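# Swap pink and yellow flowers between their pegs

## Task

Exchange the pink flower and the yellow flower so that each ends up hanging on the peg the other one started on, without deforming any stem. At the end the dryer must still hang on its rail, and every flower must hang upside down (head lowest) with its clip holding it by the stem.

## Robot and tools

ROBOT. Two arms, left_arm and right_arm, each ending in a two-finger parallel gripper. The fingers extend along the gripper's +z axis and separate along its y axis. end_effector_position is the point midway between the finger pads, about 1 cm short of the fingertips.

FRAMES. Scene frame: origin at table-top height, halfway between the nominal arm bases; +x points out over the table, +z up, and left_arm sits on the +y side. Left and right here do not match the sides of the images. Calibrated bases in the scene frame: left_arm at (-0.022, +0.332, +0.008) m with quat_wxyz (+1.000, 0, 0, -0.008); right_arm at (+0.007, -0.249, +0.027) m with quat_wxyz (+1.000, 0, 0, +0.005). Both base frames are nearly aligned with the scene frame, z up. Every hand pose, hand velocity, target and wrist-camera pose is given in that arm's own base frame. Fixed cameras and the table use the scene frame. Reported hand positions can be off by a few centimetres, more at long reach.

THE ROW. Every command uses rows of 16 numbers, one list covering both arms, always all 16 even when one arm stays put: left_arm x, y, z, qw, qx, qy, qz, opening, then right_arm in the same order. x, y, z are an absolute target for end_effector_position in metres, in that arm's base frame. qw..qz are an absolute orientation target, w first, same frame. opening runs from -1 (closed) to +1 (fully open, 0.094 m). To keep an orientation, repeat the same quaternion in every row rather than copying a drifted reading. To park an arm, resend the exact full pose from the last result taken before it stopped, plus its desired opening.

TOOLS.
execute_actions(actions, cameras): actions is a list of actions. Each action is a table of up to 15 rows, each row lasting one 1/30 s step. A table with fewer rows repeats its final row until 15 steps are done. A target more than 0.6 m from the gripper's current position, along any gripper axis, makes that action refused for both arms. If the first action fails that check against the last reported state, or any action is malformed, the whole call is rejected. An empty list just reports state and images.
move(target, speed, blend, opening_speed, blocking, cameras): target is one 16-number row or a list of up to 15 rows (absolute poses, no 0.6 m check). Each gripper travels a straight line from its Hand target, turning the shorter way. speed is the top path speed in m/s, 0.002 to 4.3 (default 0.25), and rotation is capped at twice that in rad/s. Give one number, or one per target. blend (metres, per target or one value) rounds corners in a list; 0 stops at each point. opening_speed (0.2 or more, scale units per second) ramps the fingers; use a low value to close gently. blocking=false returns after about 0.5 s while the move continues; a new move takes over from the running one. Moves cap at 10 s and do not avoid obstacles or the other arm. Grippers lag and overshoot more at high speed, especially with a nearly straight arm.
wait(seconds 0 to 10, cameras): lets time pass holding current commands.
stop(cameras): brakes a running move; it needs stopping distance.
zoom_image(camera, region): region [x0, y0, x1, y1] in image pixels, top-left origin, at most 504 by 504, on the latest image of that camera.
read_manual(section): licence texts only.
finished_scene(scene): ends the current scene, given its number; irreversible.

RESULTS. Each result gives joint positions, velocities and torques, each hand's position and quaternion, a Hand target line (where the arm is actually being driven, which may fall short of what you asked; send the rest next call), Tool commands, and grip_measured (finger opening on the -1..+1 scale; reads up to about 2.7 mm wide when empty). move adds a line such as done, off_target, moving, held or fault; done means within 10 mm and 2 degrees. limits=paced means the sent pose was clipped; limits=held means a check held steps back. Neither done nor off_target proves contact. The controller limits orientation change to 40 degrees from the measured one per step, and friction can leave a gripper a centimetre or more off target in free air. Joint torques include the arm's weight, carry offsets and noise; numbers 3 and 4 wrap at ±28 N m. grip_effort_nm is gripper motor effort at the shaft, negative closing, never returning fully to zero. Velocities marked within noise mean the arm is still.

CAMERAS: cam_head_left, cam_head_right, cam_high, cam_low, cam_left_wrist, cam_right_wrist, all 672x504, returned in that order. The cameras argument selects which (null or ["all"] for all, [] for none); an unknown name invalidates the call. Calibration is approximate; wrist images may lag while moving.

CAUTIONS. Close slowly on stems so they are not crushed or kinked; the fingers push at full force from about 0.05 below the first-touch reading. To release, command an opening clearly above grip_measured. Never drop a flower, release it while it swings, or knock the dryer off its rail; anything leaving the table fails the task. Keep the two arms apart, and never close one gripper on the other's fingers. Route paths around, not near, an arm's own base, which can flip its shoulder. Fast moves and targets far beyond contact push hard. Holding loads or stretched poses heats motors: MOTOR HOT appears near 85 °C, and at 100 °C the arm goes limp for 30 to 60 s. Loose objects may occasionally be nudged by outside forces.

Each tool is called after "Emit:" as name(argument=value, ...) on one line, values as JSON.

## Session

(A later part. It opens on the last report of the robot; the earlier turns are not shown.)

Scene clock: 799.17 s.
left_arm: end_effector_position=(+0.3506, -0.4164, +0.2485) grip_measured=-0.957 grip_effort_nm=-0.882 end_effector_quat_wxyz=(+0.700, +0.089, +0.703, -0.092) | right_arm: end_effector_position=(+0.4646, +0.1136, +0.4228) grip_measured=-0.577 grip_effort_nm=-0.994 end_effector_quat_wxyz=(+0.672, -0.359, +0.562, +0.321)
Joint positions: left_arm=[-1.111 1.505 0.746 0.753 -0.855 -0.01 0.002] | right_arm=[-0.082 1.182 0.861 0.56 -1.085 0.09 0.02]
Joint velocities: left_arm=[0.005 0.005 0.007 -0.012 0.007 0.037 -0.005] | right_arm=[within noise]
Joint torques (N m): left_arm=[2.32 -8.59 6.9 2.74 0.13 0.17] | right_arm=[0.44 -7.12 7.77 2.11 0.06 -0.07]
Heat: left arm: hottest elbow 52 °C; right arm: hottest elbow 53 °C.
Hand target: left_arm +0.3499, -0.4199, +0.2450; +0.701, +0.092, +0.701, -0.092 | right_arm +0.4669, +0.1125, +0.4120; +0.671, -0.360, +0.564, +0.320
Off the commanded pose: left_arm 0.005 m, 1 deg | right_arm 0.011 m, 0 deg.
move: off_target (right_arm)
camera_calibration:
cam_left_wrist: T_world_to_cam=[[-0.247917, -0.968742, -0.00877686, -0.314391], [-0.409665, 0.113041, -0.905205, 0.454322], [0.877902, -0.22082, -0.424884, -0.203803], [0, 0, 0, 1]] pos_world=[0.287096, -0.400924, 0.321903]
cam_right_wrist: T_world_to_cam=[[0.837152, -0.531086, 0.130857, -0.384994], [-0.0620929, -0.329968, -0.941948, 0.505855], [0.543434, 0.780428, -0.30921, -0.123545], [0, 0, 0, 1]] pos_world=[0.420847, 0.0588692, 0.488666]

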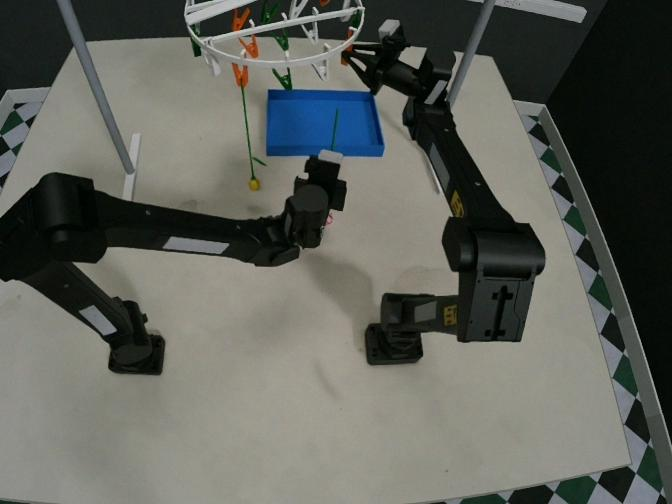

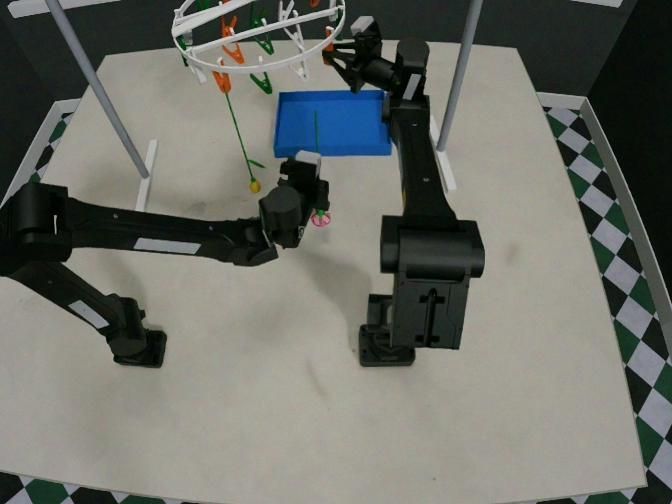

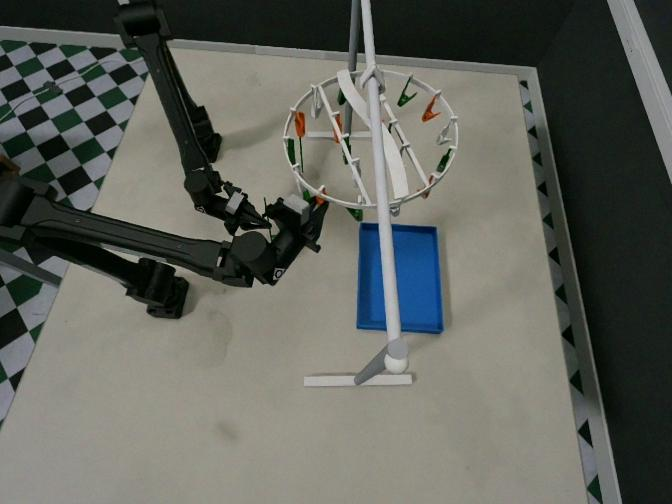

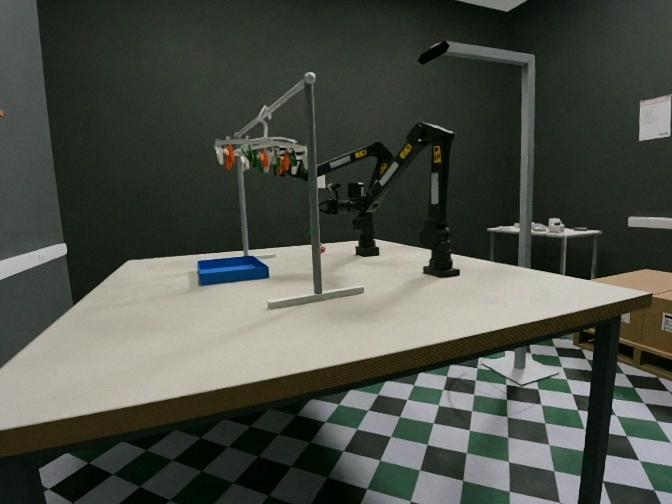

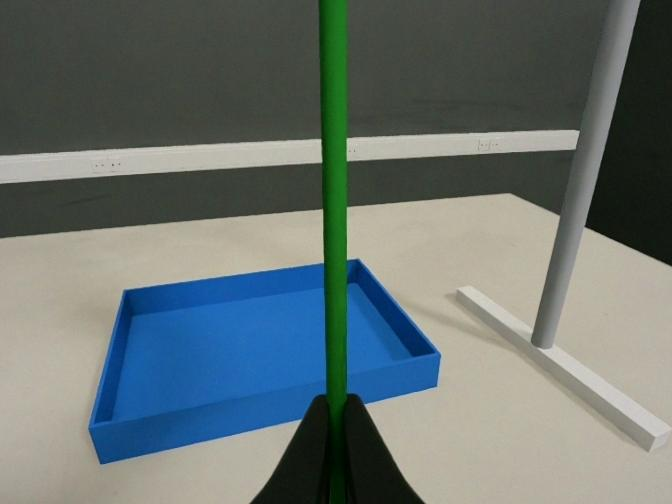

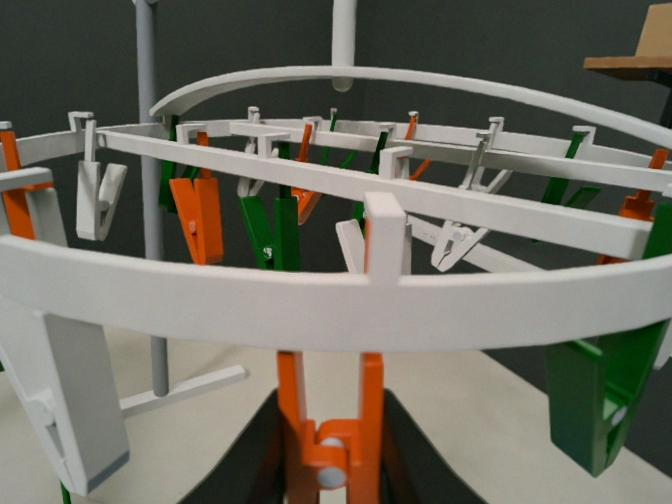

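Emit:
move(target=[[0.37,-0.424,0.230,0.701,0.0923,0.701,-0.0923,-0.96,0.467,0.1125,0.412,0.6707,-0.3595,0.5642,0.3199,-0.62],[0.464,-0.438,0.240,0.701,0.0923,0.701,-0.0923,-0.96,0.467,0.1125,0.412,0.6707,-0.3595,0.5642,0.3199,-0.62]], speed=0.1)

Emit:
zoom_image(camera="cam_head_right", region=[290, 20, 370, 120])

Emit:
zoom_image(camera="cam_high", region=[280, 160, 350, 250])

Emit:
zoom_image(camera="cam_head_left", region=[310, 20, 390, 120])

Scene clock: 821.17 s.
left_arm: end_effector_position=(+0.4518, -0.4274, +0.2286) grip_measured=-0.956 grip_effort_nm=-0.862 end_effector_quat_wxyz=(+0.695, +0.096, +0.707, -0.091) | right_arm: end_effector_position=(+0.4646, +0.1136, +0.4228) grip_measured=-0.579 grip_effort_nm=-1.028 end_effector_quat_wxyz=(+0.672, -0.359, +0.562, +0.321)
Joint positions: left_arm=[-0.928 1.677 0.905 0.75 -0.663 -0.008 0.002] | right_arm=[-0.082 1.182 0.861 0.56 -1.085 0.09 0.02]
Joint velocities: within noise
Joint torques (N m): left_arm=[3.02 -10.4 10.19 1.68 0.11 0.15] | right_arm=[0.38 -7.36 7.76 2.18 0.08 -0.07]
Heat: left arm: hottest elbow 52 °C; right arm: hottest elbow 49 °C.
Hand target: left_arm +0.4632, -0.4371, +0.2402; +0.701, +0.092, +0.701, -0.092 | right_arm +0.4669, +0.1125, +0.4120; +0.671, -0.360, +0.564, +0.320
Off the commanded pose: left_arm 0.020 m, 1 deg | right_arm 0.011 m, 0 deg.
move: off_target (left_arm, right_arm)
camera_calibration:
cam_left_wrist: T_world_to_cam=[[-0.256901, -0.966238, -0.019668, -0.292495], [-0.417345, 0.129272, -0.899506, 0.48812], [0.871679, -0.222876, -0.436465, -0.298756], [0, 0, 0, 1]] pos_world=[0.388992, -0.412305, 0.302918]
cam_right_wrist: T_world_to_cam=[[0.837152, -0.531086, 0.130857, -0.384994], [-0.0620929, -0.329968, -0.941948, 0.505855], [0.543434, 0.780428, -0.30921, -0.123545], [0, 0, 0, 1]] pos_world=[0.420847, 0.0588692, 0.488666]

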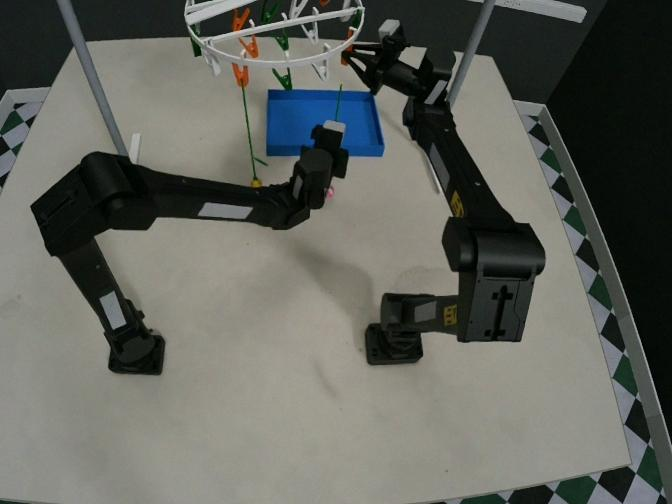

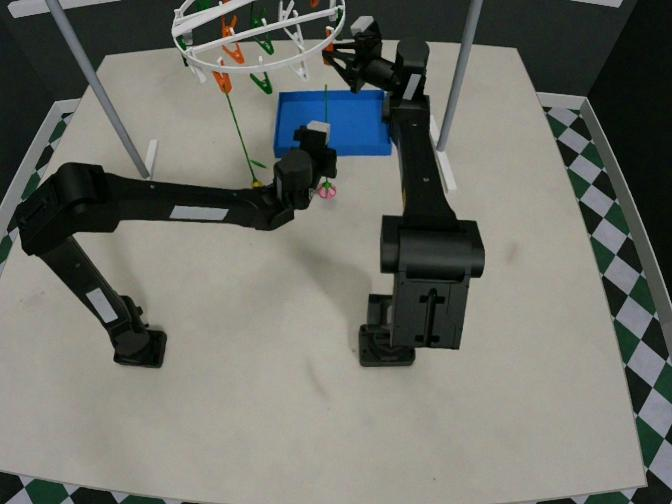

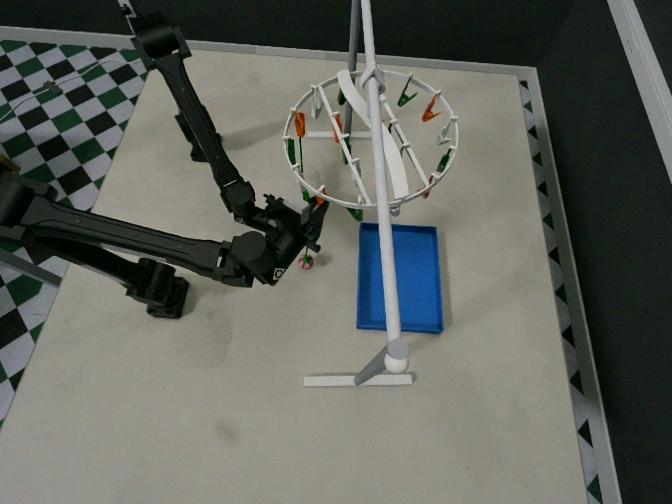

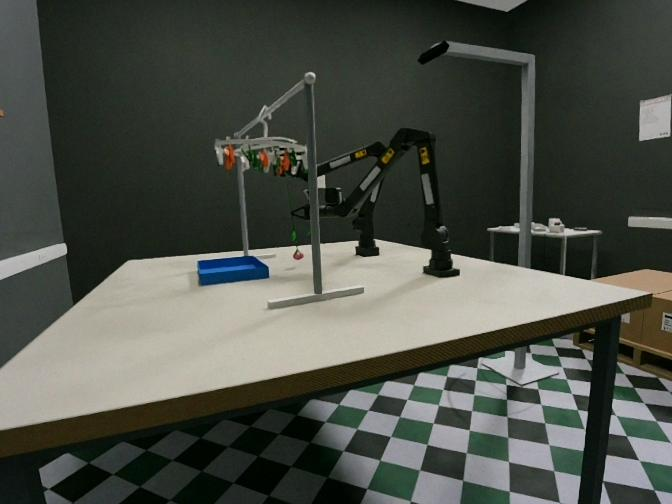

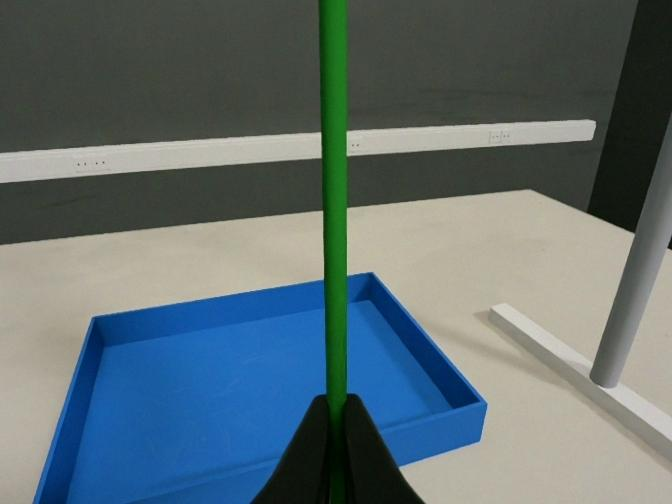

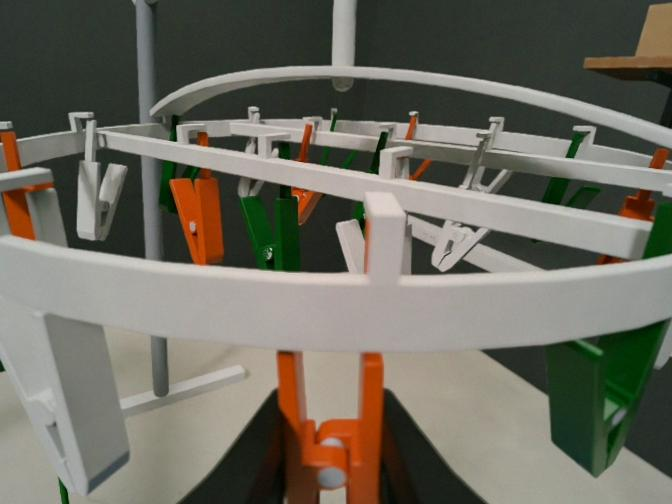

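Scaled by 5.040 from the camera's 672x504 image, which has a finer 960x720 frame.

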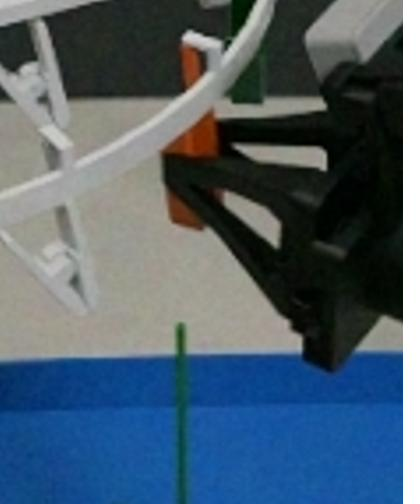

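Scaled by 5.600 from the camera's 672x504 image, which has a finer 960x720 frame.

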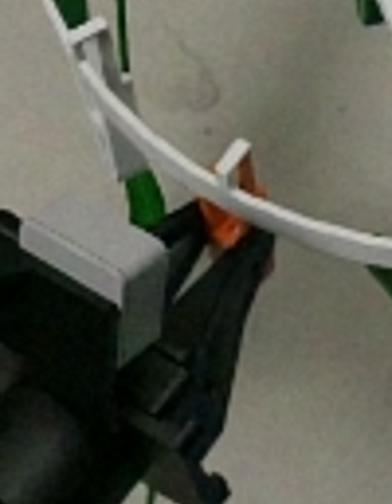

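Scaled by 5.040 from the camera's 672x504 image, which has a finer 960x720 frame.

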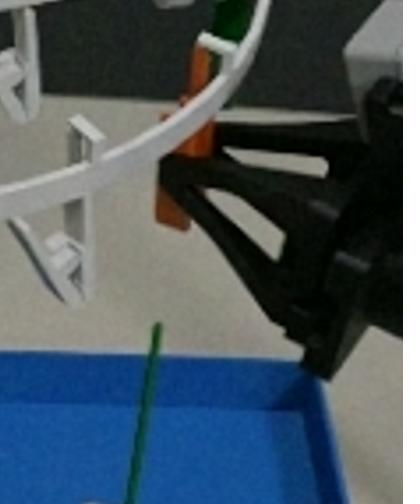

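Emit:
execute_actions(actions=[], cameras=["cam_low","cam_high"])

Emit:
zoom_image(camera="cam_low", region=[260, 120, 330, 220])

Emit:
zoom_image(camera="cam_high", region=[305, 180, 335, 220])

Scene clock: 841.47 s.
left_arm: end_effector_position=(+0.4519, -0.4277, +0.2285) grip_measured=-0.960 grip_effort_nm=-0.930 end_effector_quat_wxyz=(+0.695, +0.096, +0.707, -0.091) | right_arm: end_effector_position=(+0.4646, +0.1136, +0.4228) grip_measured=-0.579 grip_effort_nm=-1.033 end_effector_quat_wxyz=(+0.672, -0.359, +0.562, +0.321)
Joint positions: left_arm=[-0.928 1.678 0.906 0.75 -0.663 -0.008 0.002] | right_arm=[-0.082 1.182 0.861 0.56 -1.085 0.09 0.02]
Joint velocities: within noise
Joint torques (N m): left_arm=[3.02 -10.81 10.25 1.62 0.12 0.15] | right_arm=[0.38 -7.18 7.84 2.09 0.07 -0.07]
Heat: left arm: hottest elbow 52 °C; right arm: hottest elbow 47 °C.
Hand target: left_arm +0.4632, -0.4372, +0.2401; +0.701, +0.092, +0.701, -0.092 | right_arm +0.4669, +0.1125, +0.4120; +0.671, -0.360, +0.564, +0.320
Tool commands: left_gripper/opening=-0.96 right_gripper/opening=-0.62
Off the commanded pose: left_arm 0.020 m, 1 deg | right_arm 0.011 m, 0 deg.
Images, in order (width x height): cam_high 672x504, cam_low 672x504.

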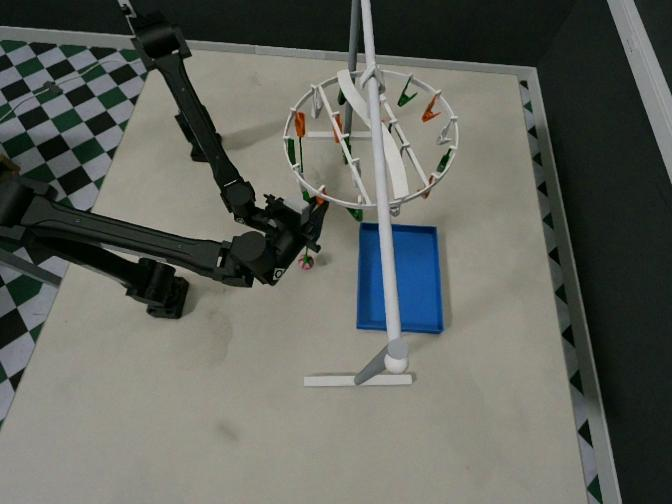

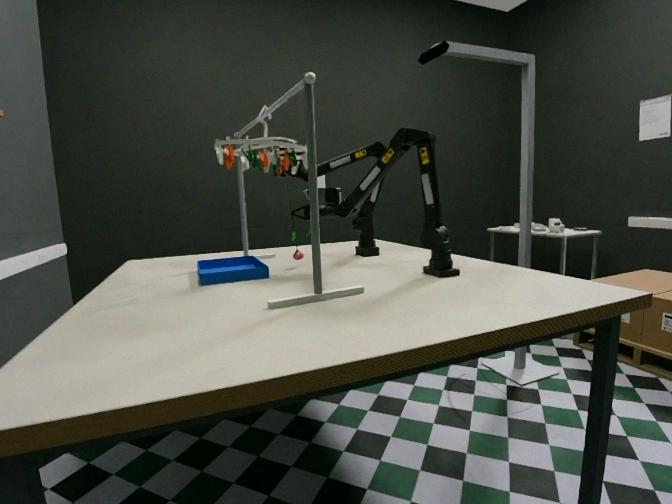

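Scaled by 5.040 from the camera's 672x504 image, which has a finer 960x720 frame.

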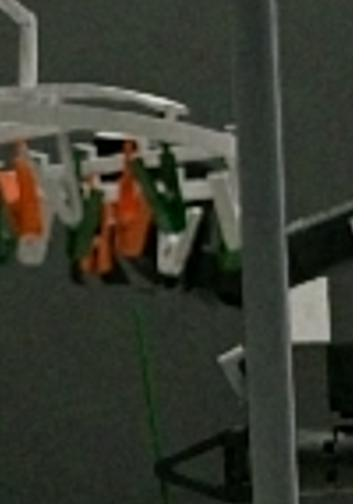

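Scaled by 12.600 from the camera's 672x504 image, which has a finer 960x720 frame.

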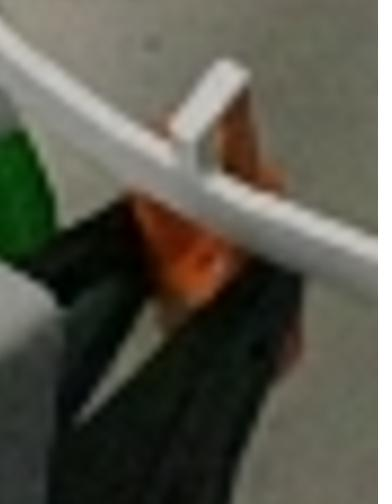

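Emit:
move(target=[0.495,-0.441,0.247,0.707,0.0898,0.695,-0.0948,-0.96,0.467,0.1125,0.412,0.6707,-0.3595,0.5642,0.3199,-0.62], speed=0.08, cameras=["cam_low","cam_head_right","cam_head_left","cam_right_wrist"])

Emit:
zoom_image(camera="cam_low", region=[260, 130, 310, 210])

Emit:
zoom_image(camera="cam_head_right", region=[310, 20, 350, 100])

Emit:
zoom_image(camera="cam_head_left", region=[325, 20, 365, 100])

Scene clock: 856.20 s.
left_arm: end_effector_position=(+0.4823, -0.4310, +0.2351) grip_measured=-0.954 grip_effort_nm=-0.828 end_effector_quat_wxyz=(+0.700, +0.093, +0.701, -0.094) | right_arm: end_effector_position=(+0.4646, +0.1136, +0.4228) grip_measured=-0.579 grip_effort_nm=-1.028 end_effector_quat_wxyz=(+0.672, -0.359, +0.562, +0.321)
Joint positions: left_arm=[-0.883 1.718 0.971 0.746 -0.618 -0.003 0.002] | right_arm=[-0.082 1.182 0.861 0.56 -1.085 0.09 0.02]
Joint velocities: within noise
Joint torques (N m): left_arm=[2.96 -11.58 10.5 1.65 0.11 0.18] | right_arm=[0.44 -7.18 7.76 2.17 0.07 -0.08]
Heat: left arm: hottest elbow 52 °C; right arm: hottest elbow 46 °C.
Hand target: left_arm +0.4941, -0.4401, +0.2472; +0.707, +0.090, +0.695, -0.095 | right_arm +0.4669, +0.1125, +0.4120; +0.671, -0.360, +0.564, +0.320
Off the commanded pose: left_arm 0.020 m, 1 deg | right_arm 0.011 m, 0 deg.
move: off_target (left_arm, right_arm)
camera_calibration:
cam_right_wrist: T_world_to_cam=[[0.837152, -0.531086, 0.130857, -0.384994], [-0.0620929, -0.329968, -0.941948, 0.505855], [0.543434, 0.780428, -0.30921, -0.123545], [0, 0, 0, 1]] pos_world=[0.420847, 0.0588692, 0.488666]
Images, in order (width x height): cam_head_left 672x504, cam_head_right 672x504, cam_low 672x504, cam_right_wrist 672x504.

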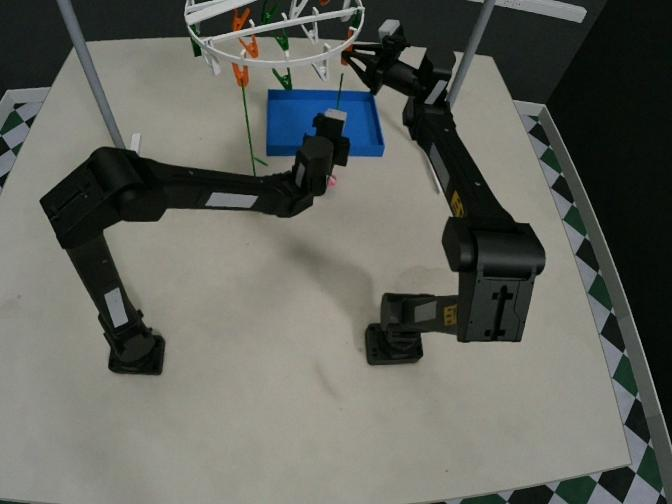

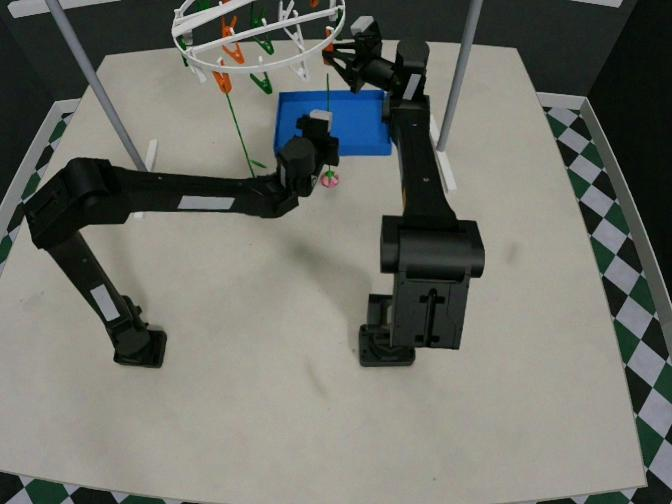

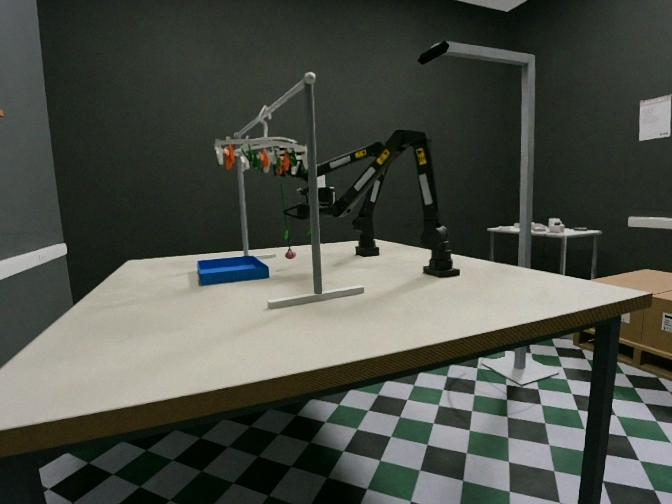

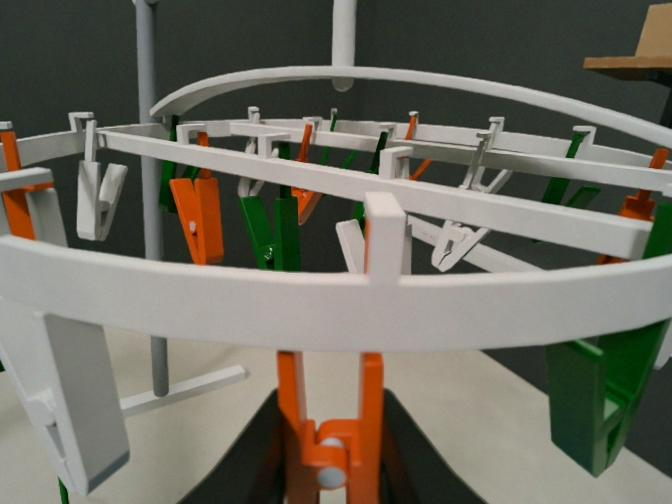

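Scaled by 6.300 from the camera's 672x504 image, which has a finer 960x720 frame.

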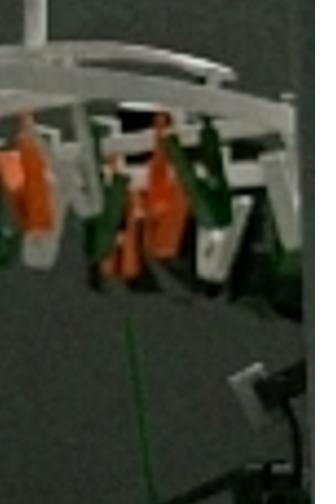

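Scaled by 6.300 from the camera's 672x504 image, which has a finer 960x720 frame.

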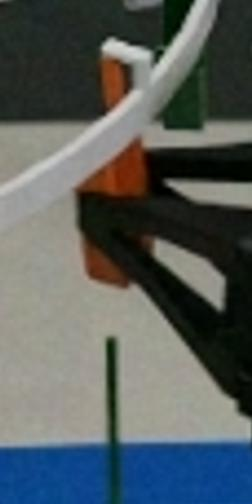

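Scaled by 6.300 from the camera's 672x504 image, which has a finer 960x720 frame.

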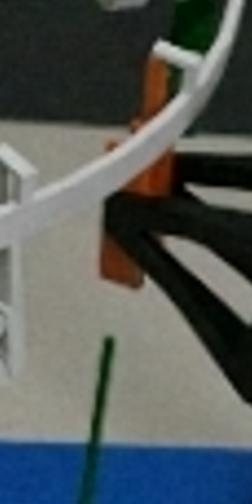

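Emit:
move(target=[0.497,-0.4425,0.273,0.707,0.0898,0.695,-0.0948,-0.96,0.467,0.1125,0.412,0.6707,-0.3595,0.5642,0.3199,-0.62], speed=0.05, cameras=["cam_low","cam_head_right","cam_head_left","cam_right_wrist"])

Emit:
zoom_image(camera="cam_low", region=[260, 130, 310, 210])

Emit:
zoom_image(camera="cam_head_right", region=[310, 20, 350, 100])

Emit:
zoom_image(camera="cam_head_left", region=[325, 20, 365, 100])

Emit:
zoom_image(camera="cam_right_wrist", region=[270, 430, 410, 504])

Scene clock: 867.50 s.
left_arm: end_effector_position=(+0.4865, -0.4363, +0.2351) grip_measured=-0.955 grip_effort_nm=-0.852 end_effector_quat_wxyz=(+0.690, +0.103, +0.712, -0.084) | right_arm: end_effector_position=(+0.4646, +0.1136, +0.4228) grip_measured=-0.579 grip_effort_nm=-1.033 end_effector_quat_wxyz=(+0.672, -0.359, +0.562, +0.321)
Joint positions: left_arm=[-0.883 1.717 0.999 0.676 -0.618 -0.002 0.002] | right_arm=[-0.082 1.182 0.861 0.56 -1.085 0.09 0.02]
Joint velocities: within noise
Joint torques (N m): left_arm=[3.08 -14.62 10.71 1.59 0.12 0.17] | right_arm=[0.5 -7.06 7.8 2.18 0.09 -0.07]
Heat: left arm: hottest elbow 55 °C; right arm: hottest elbow 45 °C.
Hand target: left_arm +0.4954, -0.4408, +0.2731; +0.707, +0.090, +0.695, -0.095 | right_arm +0.4669, +0.1125, +0.4120; +0.671, -0.360, +0.564, +0.320
Off the commanded pose: left_arm 0.040 m, 3 deg | right_arm 0.011 m, 0 deg.
move: off_target (left_arm, right_arm)
camera_calibration:
cam_right_wrist: T_world_to_cam=[[0.837152, -0.531086, 0.130857, -0.384994], [-0.0620929, -0.329968, -0.941948, 0.505855], [0.543434, 0.780428, -0.30921, -0.123545], [0, 0, 0, 1]] pos_world=[0.420847, 0.0588692, 0.488666]
Images, in order (width x height): cam_head_left 672x504, cam_head_right 672x504, cam_low 672x504, cam_right_wrist 672x504.

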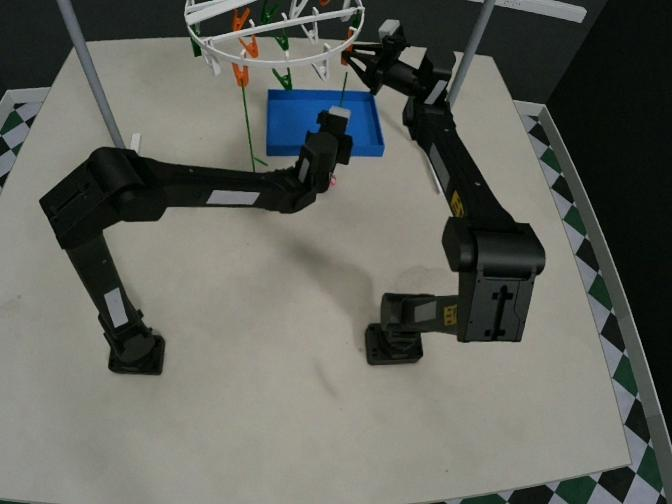

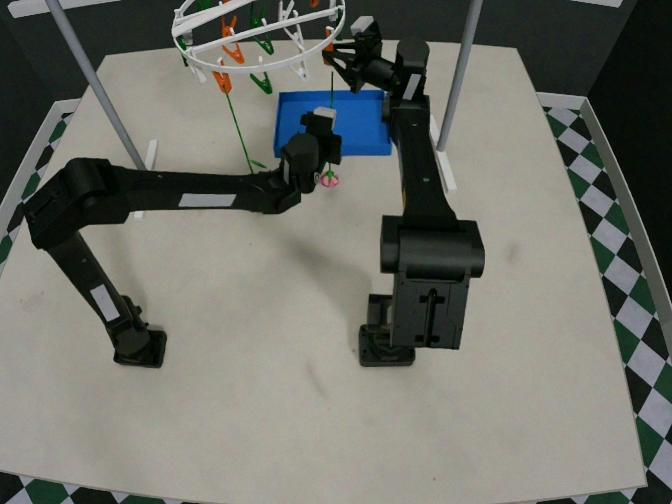

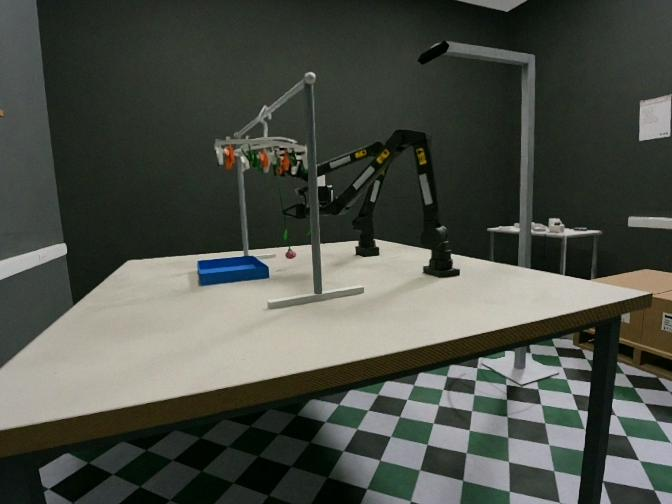

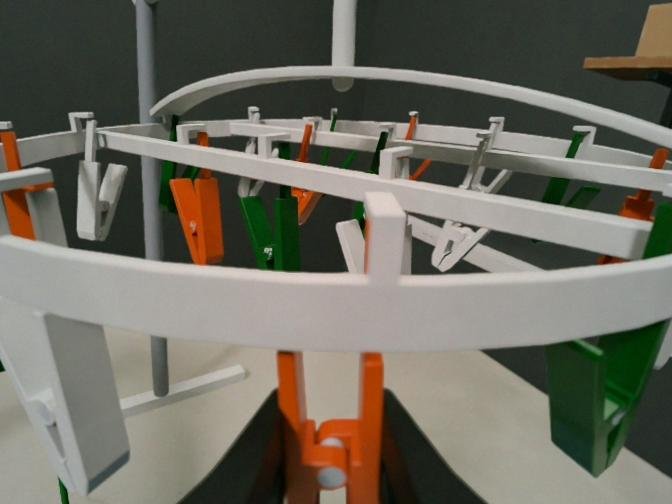

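Scaled by 6.300 from the camera's 672x504 image, which has a finer 960x720 frame.

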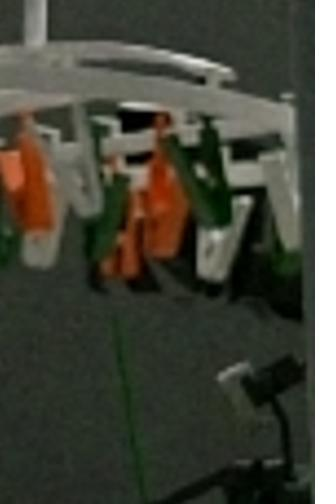

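Scaled by 6.300 from the camera's 672x504 image, which has a finer 960x720 frame.

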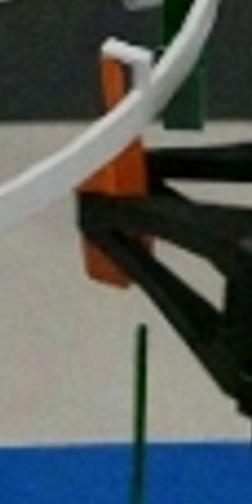

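Scaled by 6.300 from the camera's 672x504 image, which has a finer 960x720 frame.

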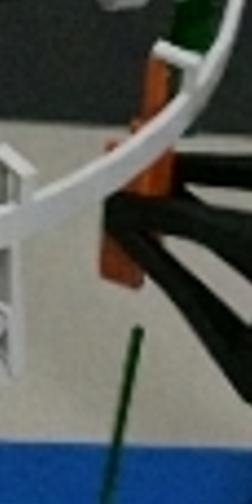

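Scaled by 3.600 from the camera's 672x504 image, which has a finer 960x720 frame.

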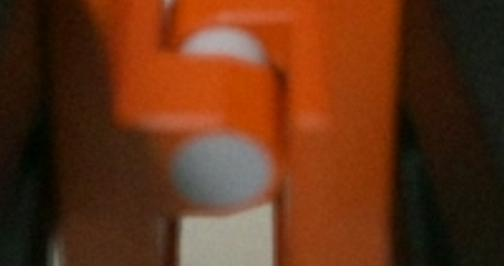

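Emit:
move(target=[0.497,-0.4385,0.288,0.712,0.086,0.690,-0.099,-0.96,0.467,0.1125,0.412,0.6707,-0.3595,0.5642,0.3199,-0.62], speed=0.05, cameras=["cam_low","cam_head_right","cam_head_left"])

Emit:
zoom_image(camera="cam_low", region=[260, 130, 310, 210])

Emit:
zoom_image(camera="cam_head_right", region=[310, 20, 350, 100])

Emit:
zoom_image(camera="cam_head_left", region=[325, 20, 365, 100])

Scene clock: 871.00 s.
left_arm: end_effector_position=(+0.4851, -0.4340, +0.2498) grip_measured=-0.954 grip_effort_nm=-0.681 end_effector_quat_wxyz=(+0.695, +0.100, +0.707, -0.090) | right_arm: end_effector_position=(+0.4646, +0.1136, +0.4228) grip_measured=-0.579 grip_effort_nm=-1.033 end_effector_quat_wxyz=(+0.672, -0.359, +0.562, +0.321)
Joint positions: left_arm=[-0.881 1.69 0.999 0.669 -0.612 -0.001 0.002] | right_arm=[-0.082 1.182 0.861 0.56 -1.085 0.09 0.02]
Joint velocities: left_arm=[-0.005 -0.015 -0.012 -0.002 -0.022 0.022 0.005] | right_arm=[within noise]
Joint torques (N m): left_arm=[3.31 -14.27 10.97 1.7 0.12 0.17] | right_arm=[0.44 -7.24 7.8 2.13 0.08 -0.08]
Heat: left arm: hottest elbow 56 °C; right arm: hottest elbow 44 °C.
Hand target: left_arm +0.4953, -0.4368, +0.2881; +0.712, +0.086, +0.690, -0.099 | right_arm +0.4669, +0.1125, +0.4120; +0.671, -0.360, +0.564, +0.320
Off the commanded pose: left_arm 0.040 m, 3 deg | right_arm 0.011 m, 0 deg.
move: off_target (left_arm, right_arm)
Images, in order (width x height): cam_head_left 672x504, cam_head_right 672x504, cam_low 672x504.

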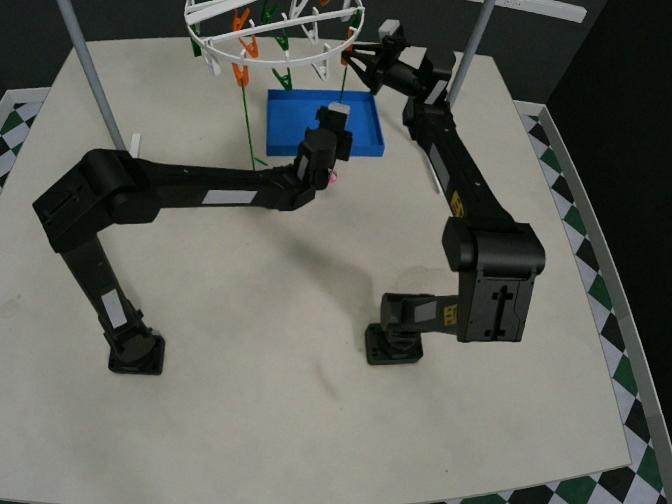

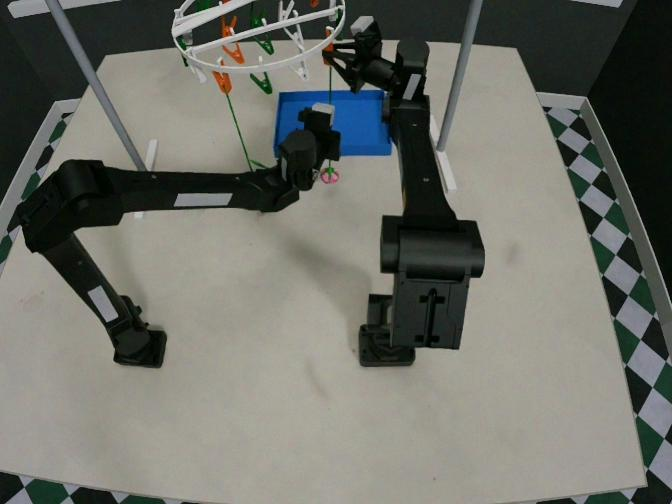

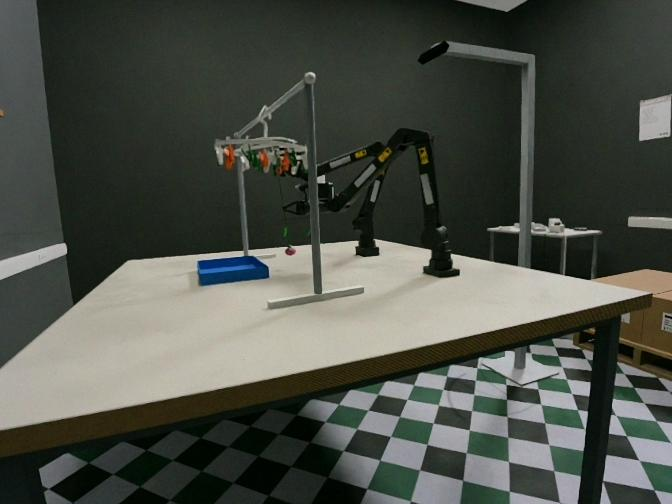

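Scaled by 6.300 from the camera's 672x504 image, which has a finer 960x720 frame.

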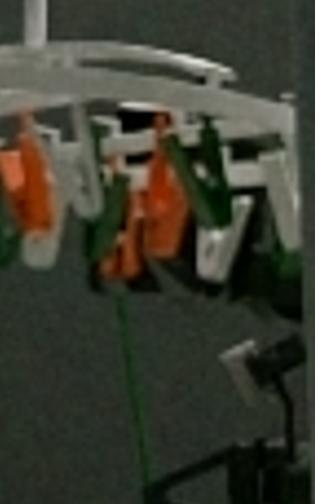

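Scaled by 6.300 from the camera's 672x504 image, which has a finer 960x720 frame.

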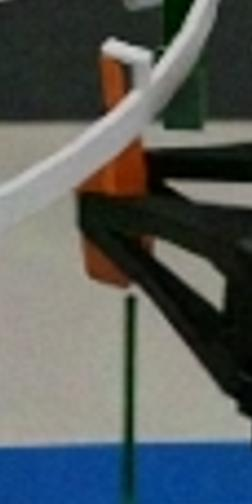

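Scaled by 6.300 from the camera's 672x504 image, which has a finer 960x720 frame.

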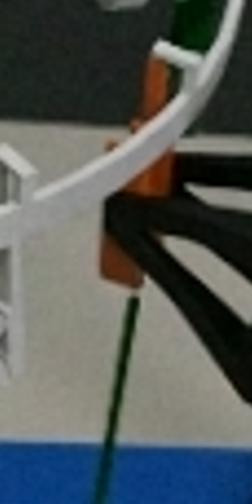

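Emit:
move(target=[0.499,-0.4335,0.286,0.712,0.083,0.690,-0.102,-0.96,0.467,0.1125,0.412,0.6707,-0.3595,0.5642,0.3199,-0.62], speed=0.05, cameras=["cam_low","cam_head_right","cam_head_left"])

Emit:
zoom_image(camera="cam_low", region=[260, 130, 310, 210])

Emit:
zoom_image(camera="cam_head_right", region=[310, 20, 350, 100])

Emit:
zoom_image(camera="cam_head_left", region=[325, 20, 365, 100])

Scene clock: 875.70 s.
left_arm: end_effector_position=(+0.4886, -0.4309, +0.2504) grip_measured=-0.960 grip_effort_nm=-0.930 end_effector_quat_wxyz=(+0.695, +0.100, +0.706, -0.090) | right_arm: end_effector_position=(+0.4646, +0.1136, +0.4228) grip_measured=-0.579 grip_effort_nm=-1.033 end_effector_quat_wxyz=(+0.672, -0.359, +0.562, +0.321)
Joint positions: left_arm=[-0.872 1.689 0.999 0.668 -0.603 0 0.002] | right_arm=[-0.082 1.182 0.861 0.56 -1.085 0.09 0.02]
Joint velocities: within noise
Joint torques (N m): left_arm=[3.19 -14.27 10.37 1.98 0.12 0.07] | right_arm=[0.62 -7.18 7.82 2.17 0.08 -0.07]
Heat: left arm: hottest elbow 58 °C; right arm: hottest elbow 44 °C.
Hand target: left_arm +0.4975, -0.4322, +0.2859; +0.712, +0.083, +0.690, -0.102 | right_arm +0.4669, +0.1125, +0.4120; +0.671, -0.360, +0.564, +0.320
Off the commanded pose: left_arm 0.037 m, 4 deg | right_arm 0.011 m, 0 deg.
move: off_target (left_arm, right_arm)
Images, in order (width x height): cam_head_left 672x504, cam_head_right 672x504, cam_low 672x504.

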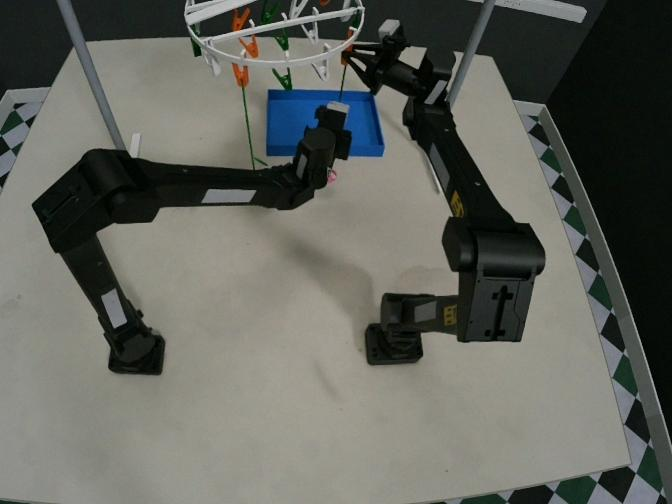

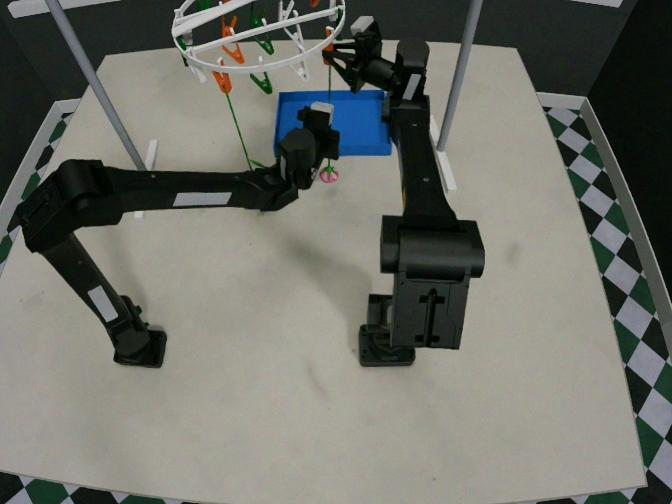

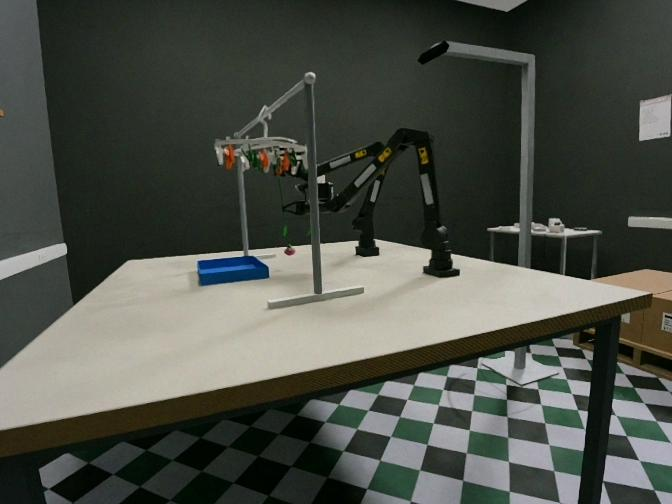

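Scaled by 6.300 from the camera's 672x504 image, which has a finer 960x720 frame.

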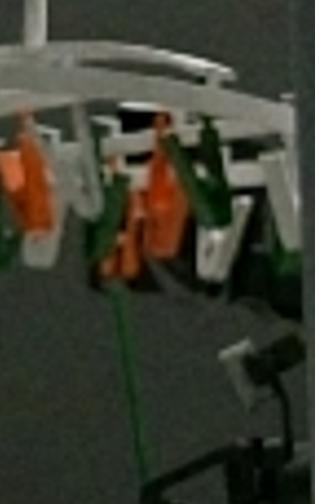

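Scaled by 6.300 from the camera's 672x504 image, which has a finer 960x720 frame.

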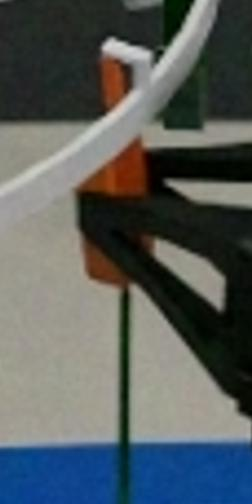

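Scaled by 6.300 from the camera's 672x504 image, which has a finer 960x720 frame.

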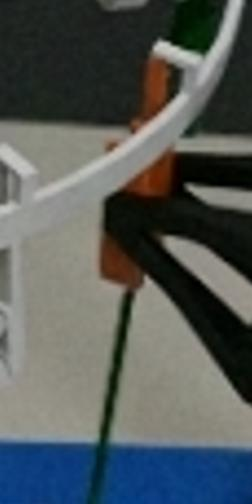

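Emit:
move(target=[0.4975,-0.4275,0.284,0.712,0.083,0.690,-0.102,-0.96,0.467,0.1125,0.412,0.6707,-0.3595,0.5642,0.3199,-0.62], speed=0.05, cameras=["cam_low","cam_head_right","cam_head_left"])

Emit:
zoom_image(camera="cam_low", region=[260, 130, 310, 210])

Emit:
zoom_image(camera="cam_head_right", region=[310, 20, 350, 100])

Emit:
zoom_image(camera="cam_head_left", region=[325, 20, 365, 100])

Scene clock: 881.90 s.
left_arm: end_effector_position=(+0.4904, -0.4286, +0.2537) grip_measured=-0.954 grip_effort_nm=-0.838 end_effector_quat_wxyz=(+0.696, +0.099, +0.705, -0.091) | right_arm: end_effector_position=(+0.4646, +0.1136, +0.4228) grip_measured=-0.579 grip_effort_nm=-1.033 end_effector_quat_wxyz=(+0.672, -0.359, +0.562, +0.321)
Joint positions: left_arm=[-0.866 1.684 0.999 0.668 -0.597 0 0.002] | right_arm=[-0.082 1.182 0.861 0.56 -1.085 0.09 0.02]
Joint velocities: within noise
Joint torques (N m): left_arm=[3.37 -14.33 9.28 2.35 0.12 0.07] | right_arm=[0.26 -7.18 7.82 2.15 0.08 -0.06]
Heat: left arm: hottest elbow 59 °C; right arm: hottest elbow 44 °C.
Hand target: left_arm +0.4967, -0.4268, +0.2838; +0.712, +0.083, +0.690, -0.102 | right_arm +0.4669, +0.1125, +0.4120; +0.671, -0.360, +0.564, +0.320
Off the commanded pose: left_arm 0.031 m, 3 deg | right_arm 0.011 m, 0 deg.
move: off_target (left_arm, right_arm)
Images, in order (width x height): cam_head_left 672x504, cam_head_right 672x504, cam_low 672x504.

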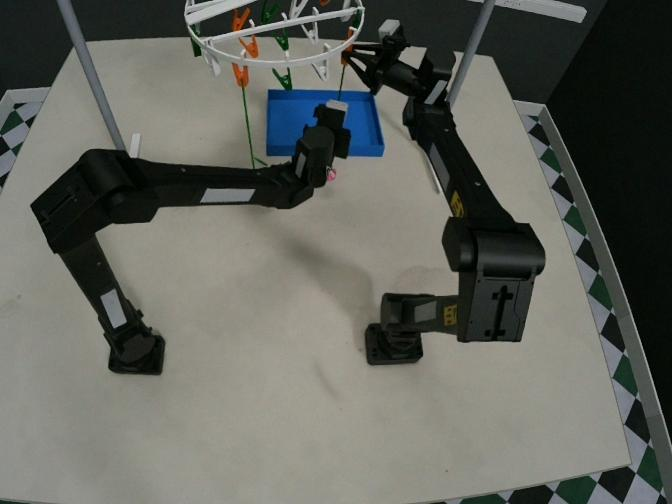

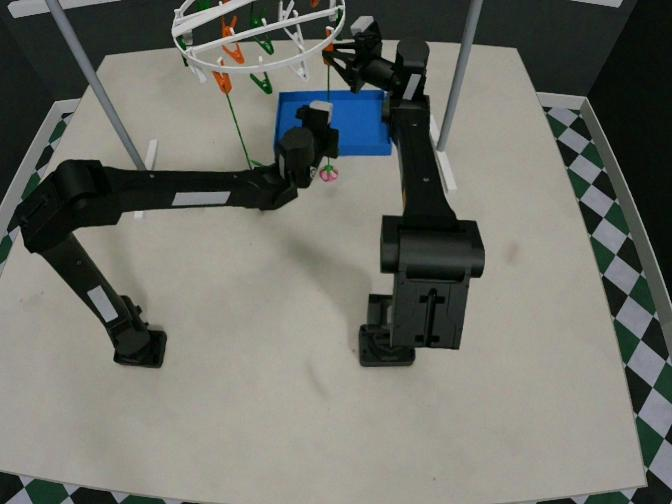

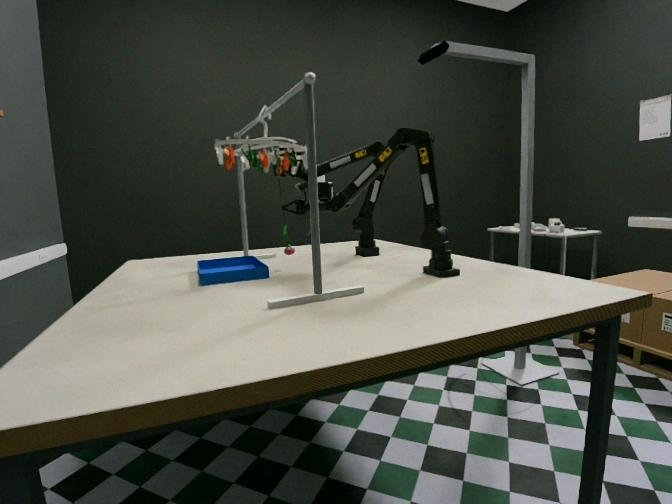

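Scaled by 6.300 from the camera's 672x504 image, which has a finer 960x720 frame.

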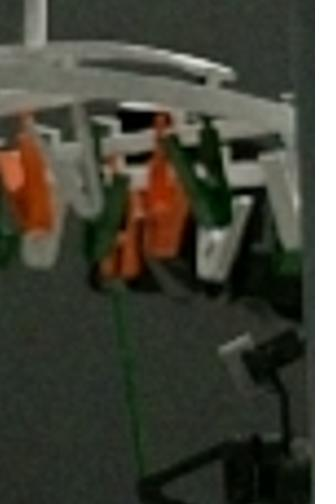

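Scaled by 6.300 from the camera's 672x504 image, which has a finer 960x720 frame.

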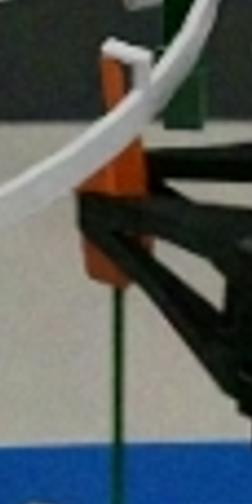

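Scaled by 6.300 from the camera's 672x504 image, which has a finer 960x720 frame.

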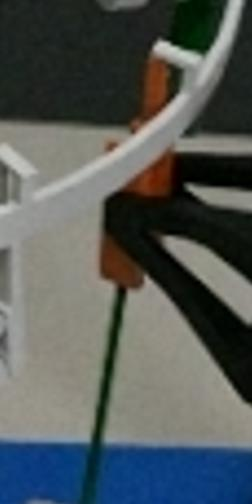

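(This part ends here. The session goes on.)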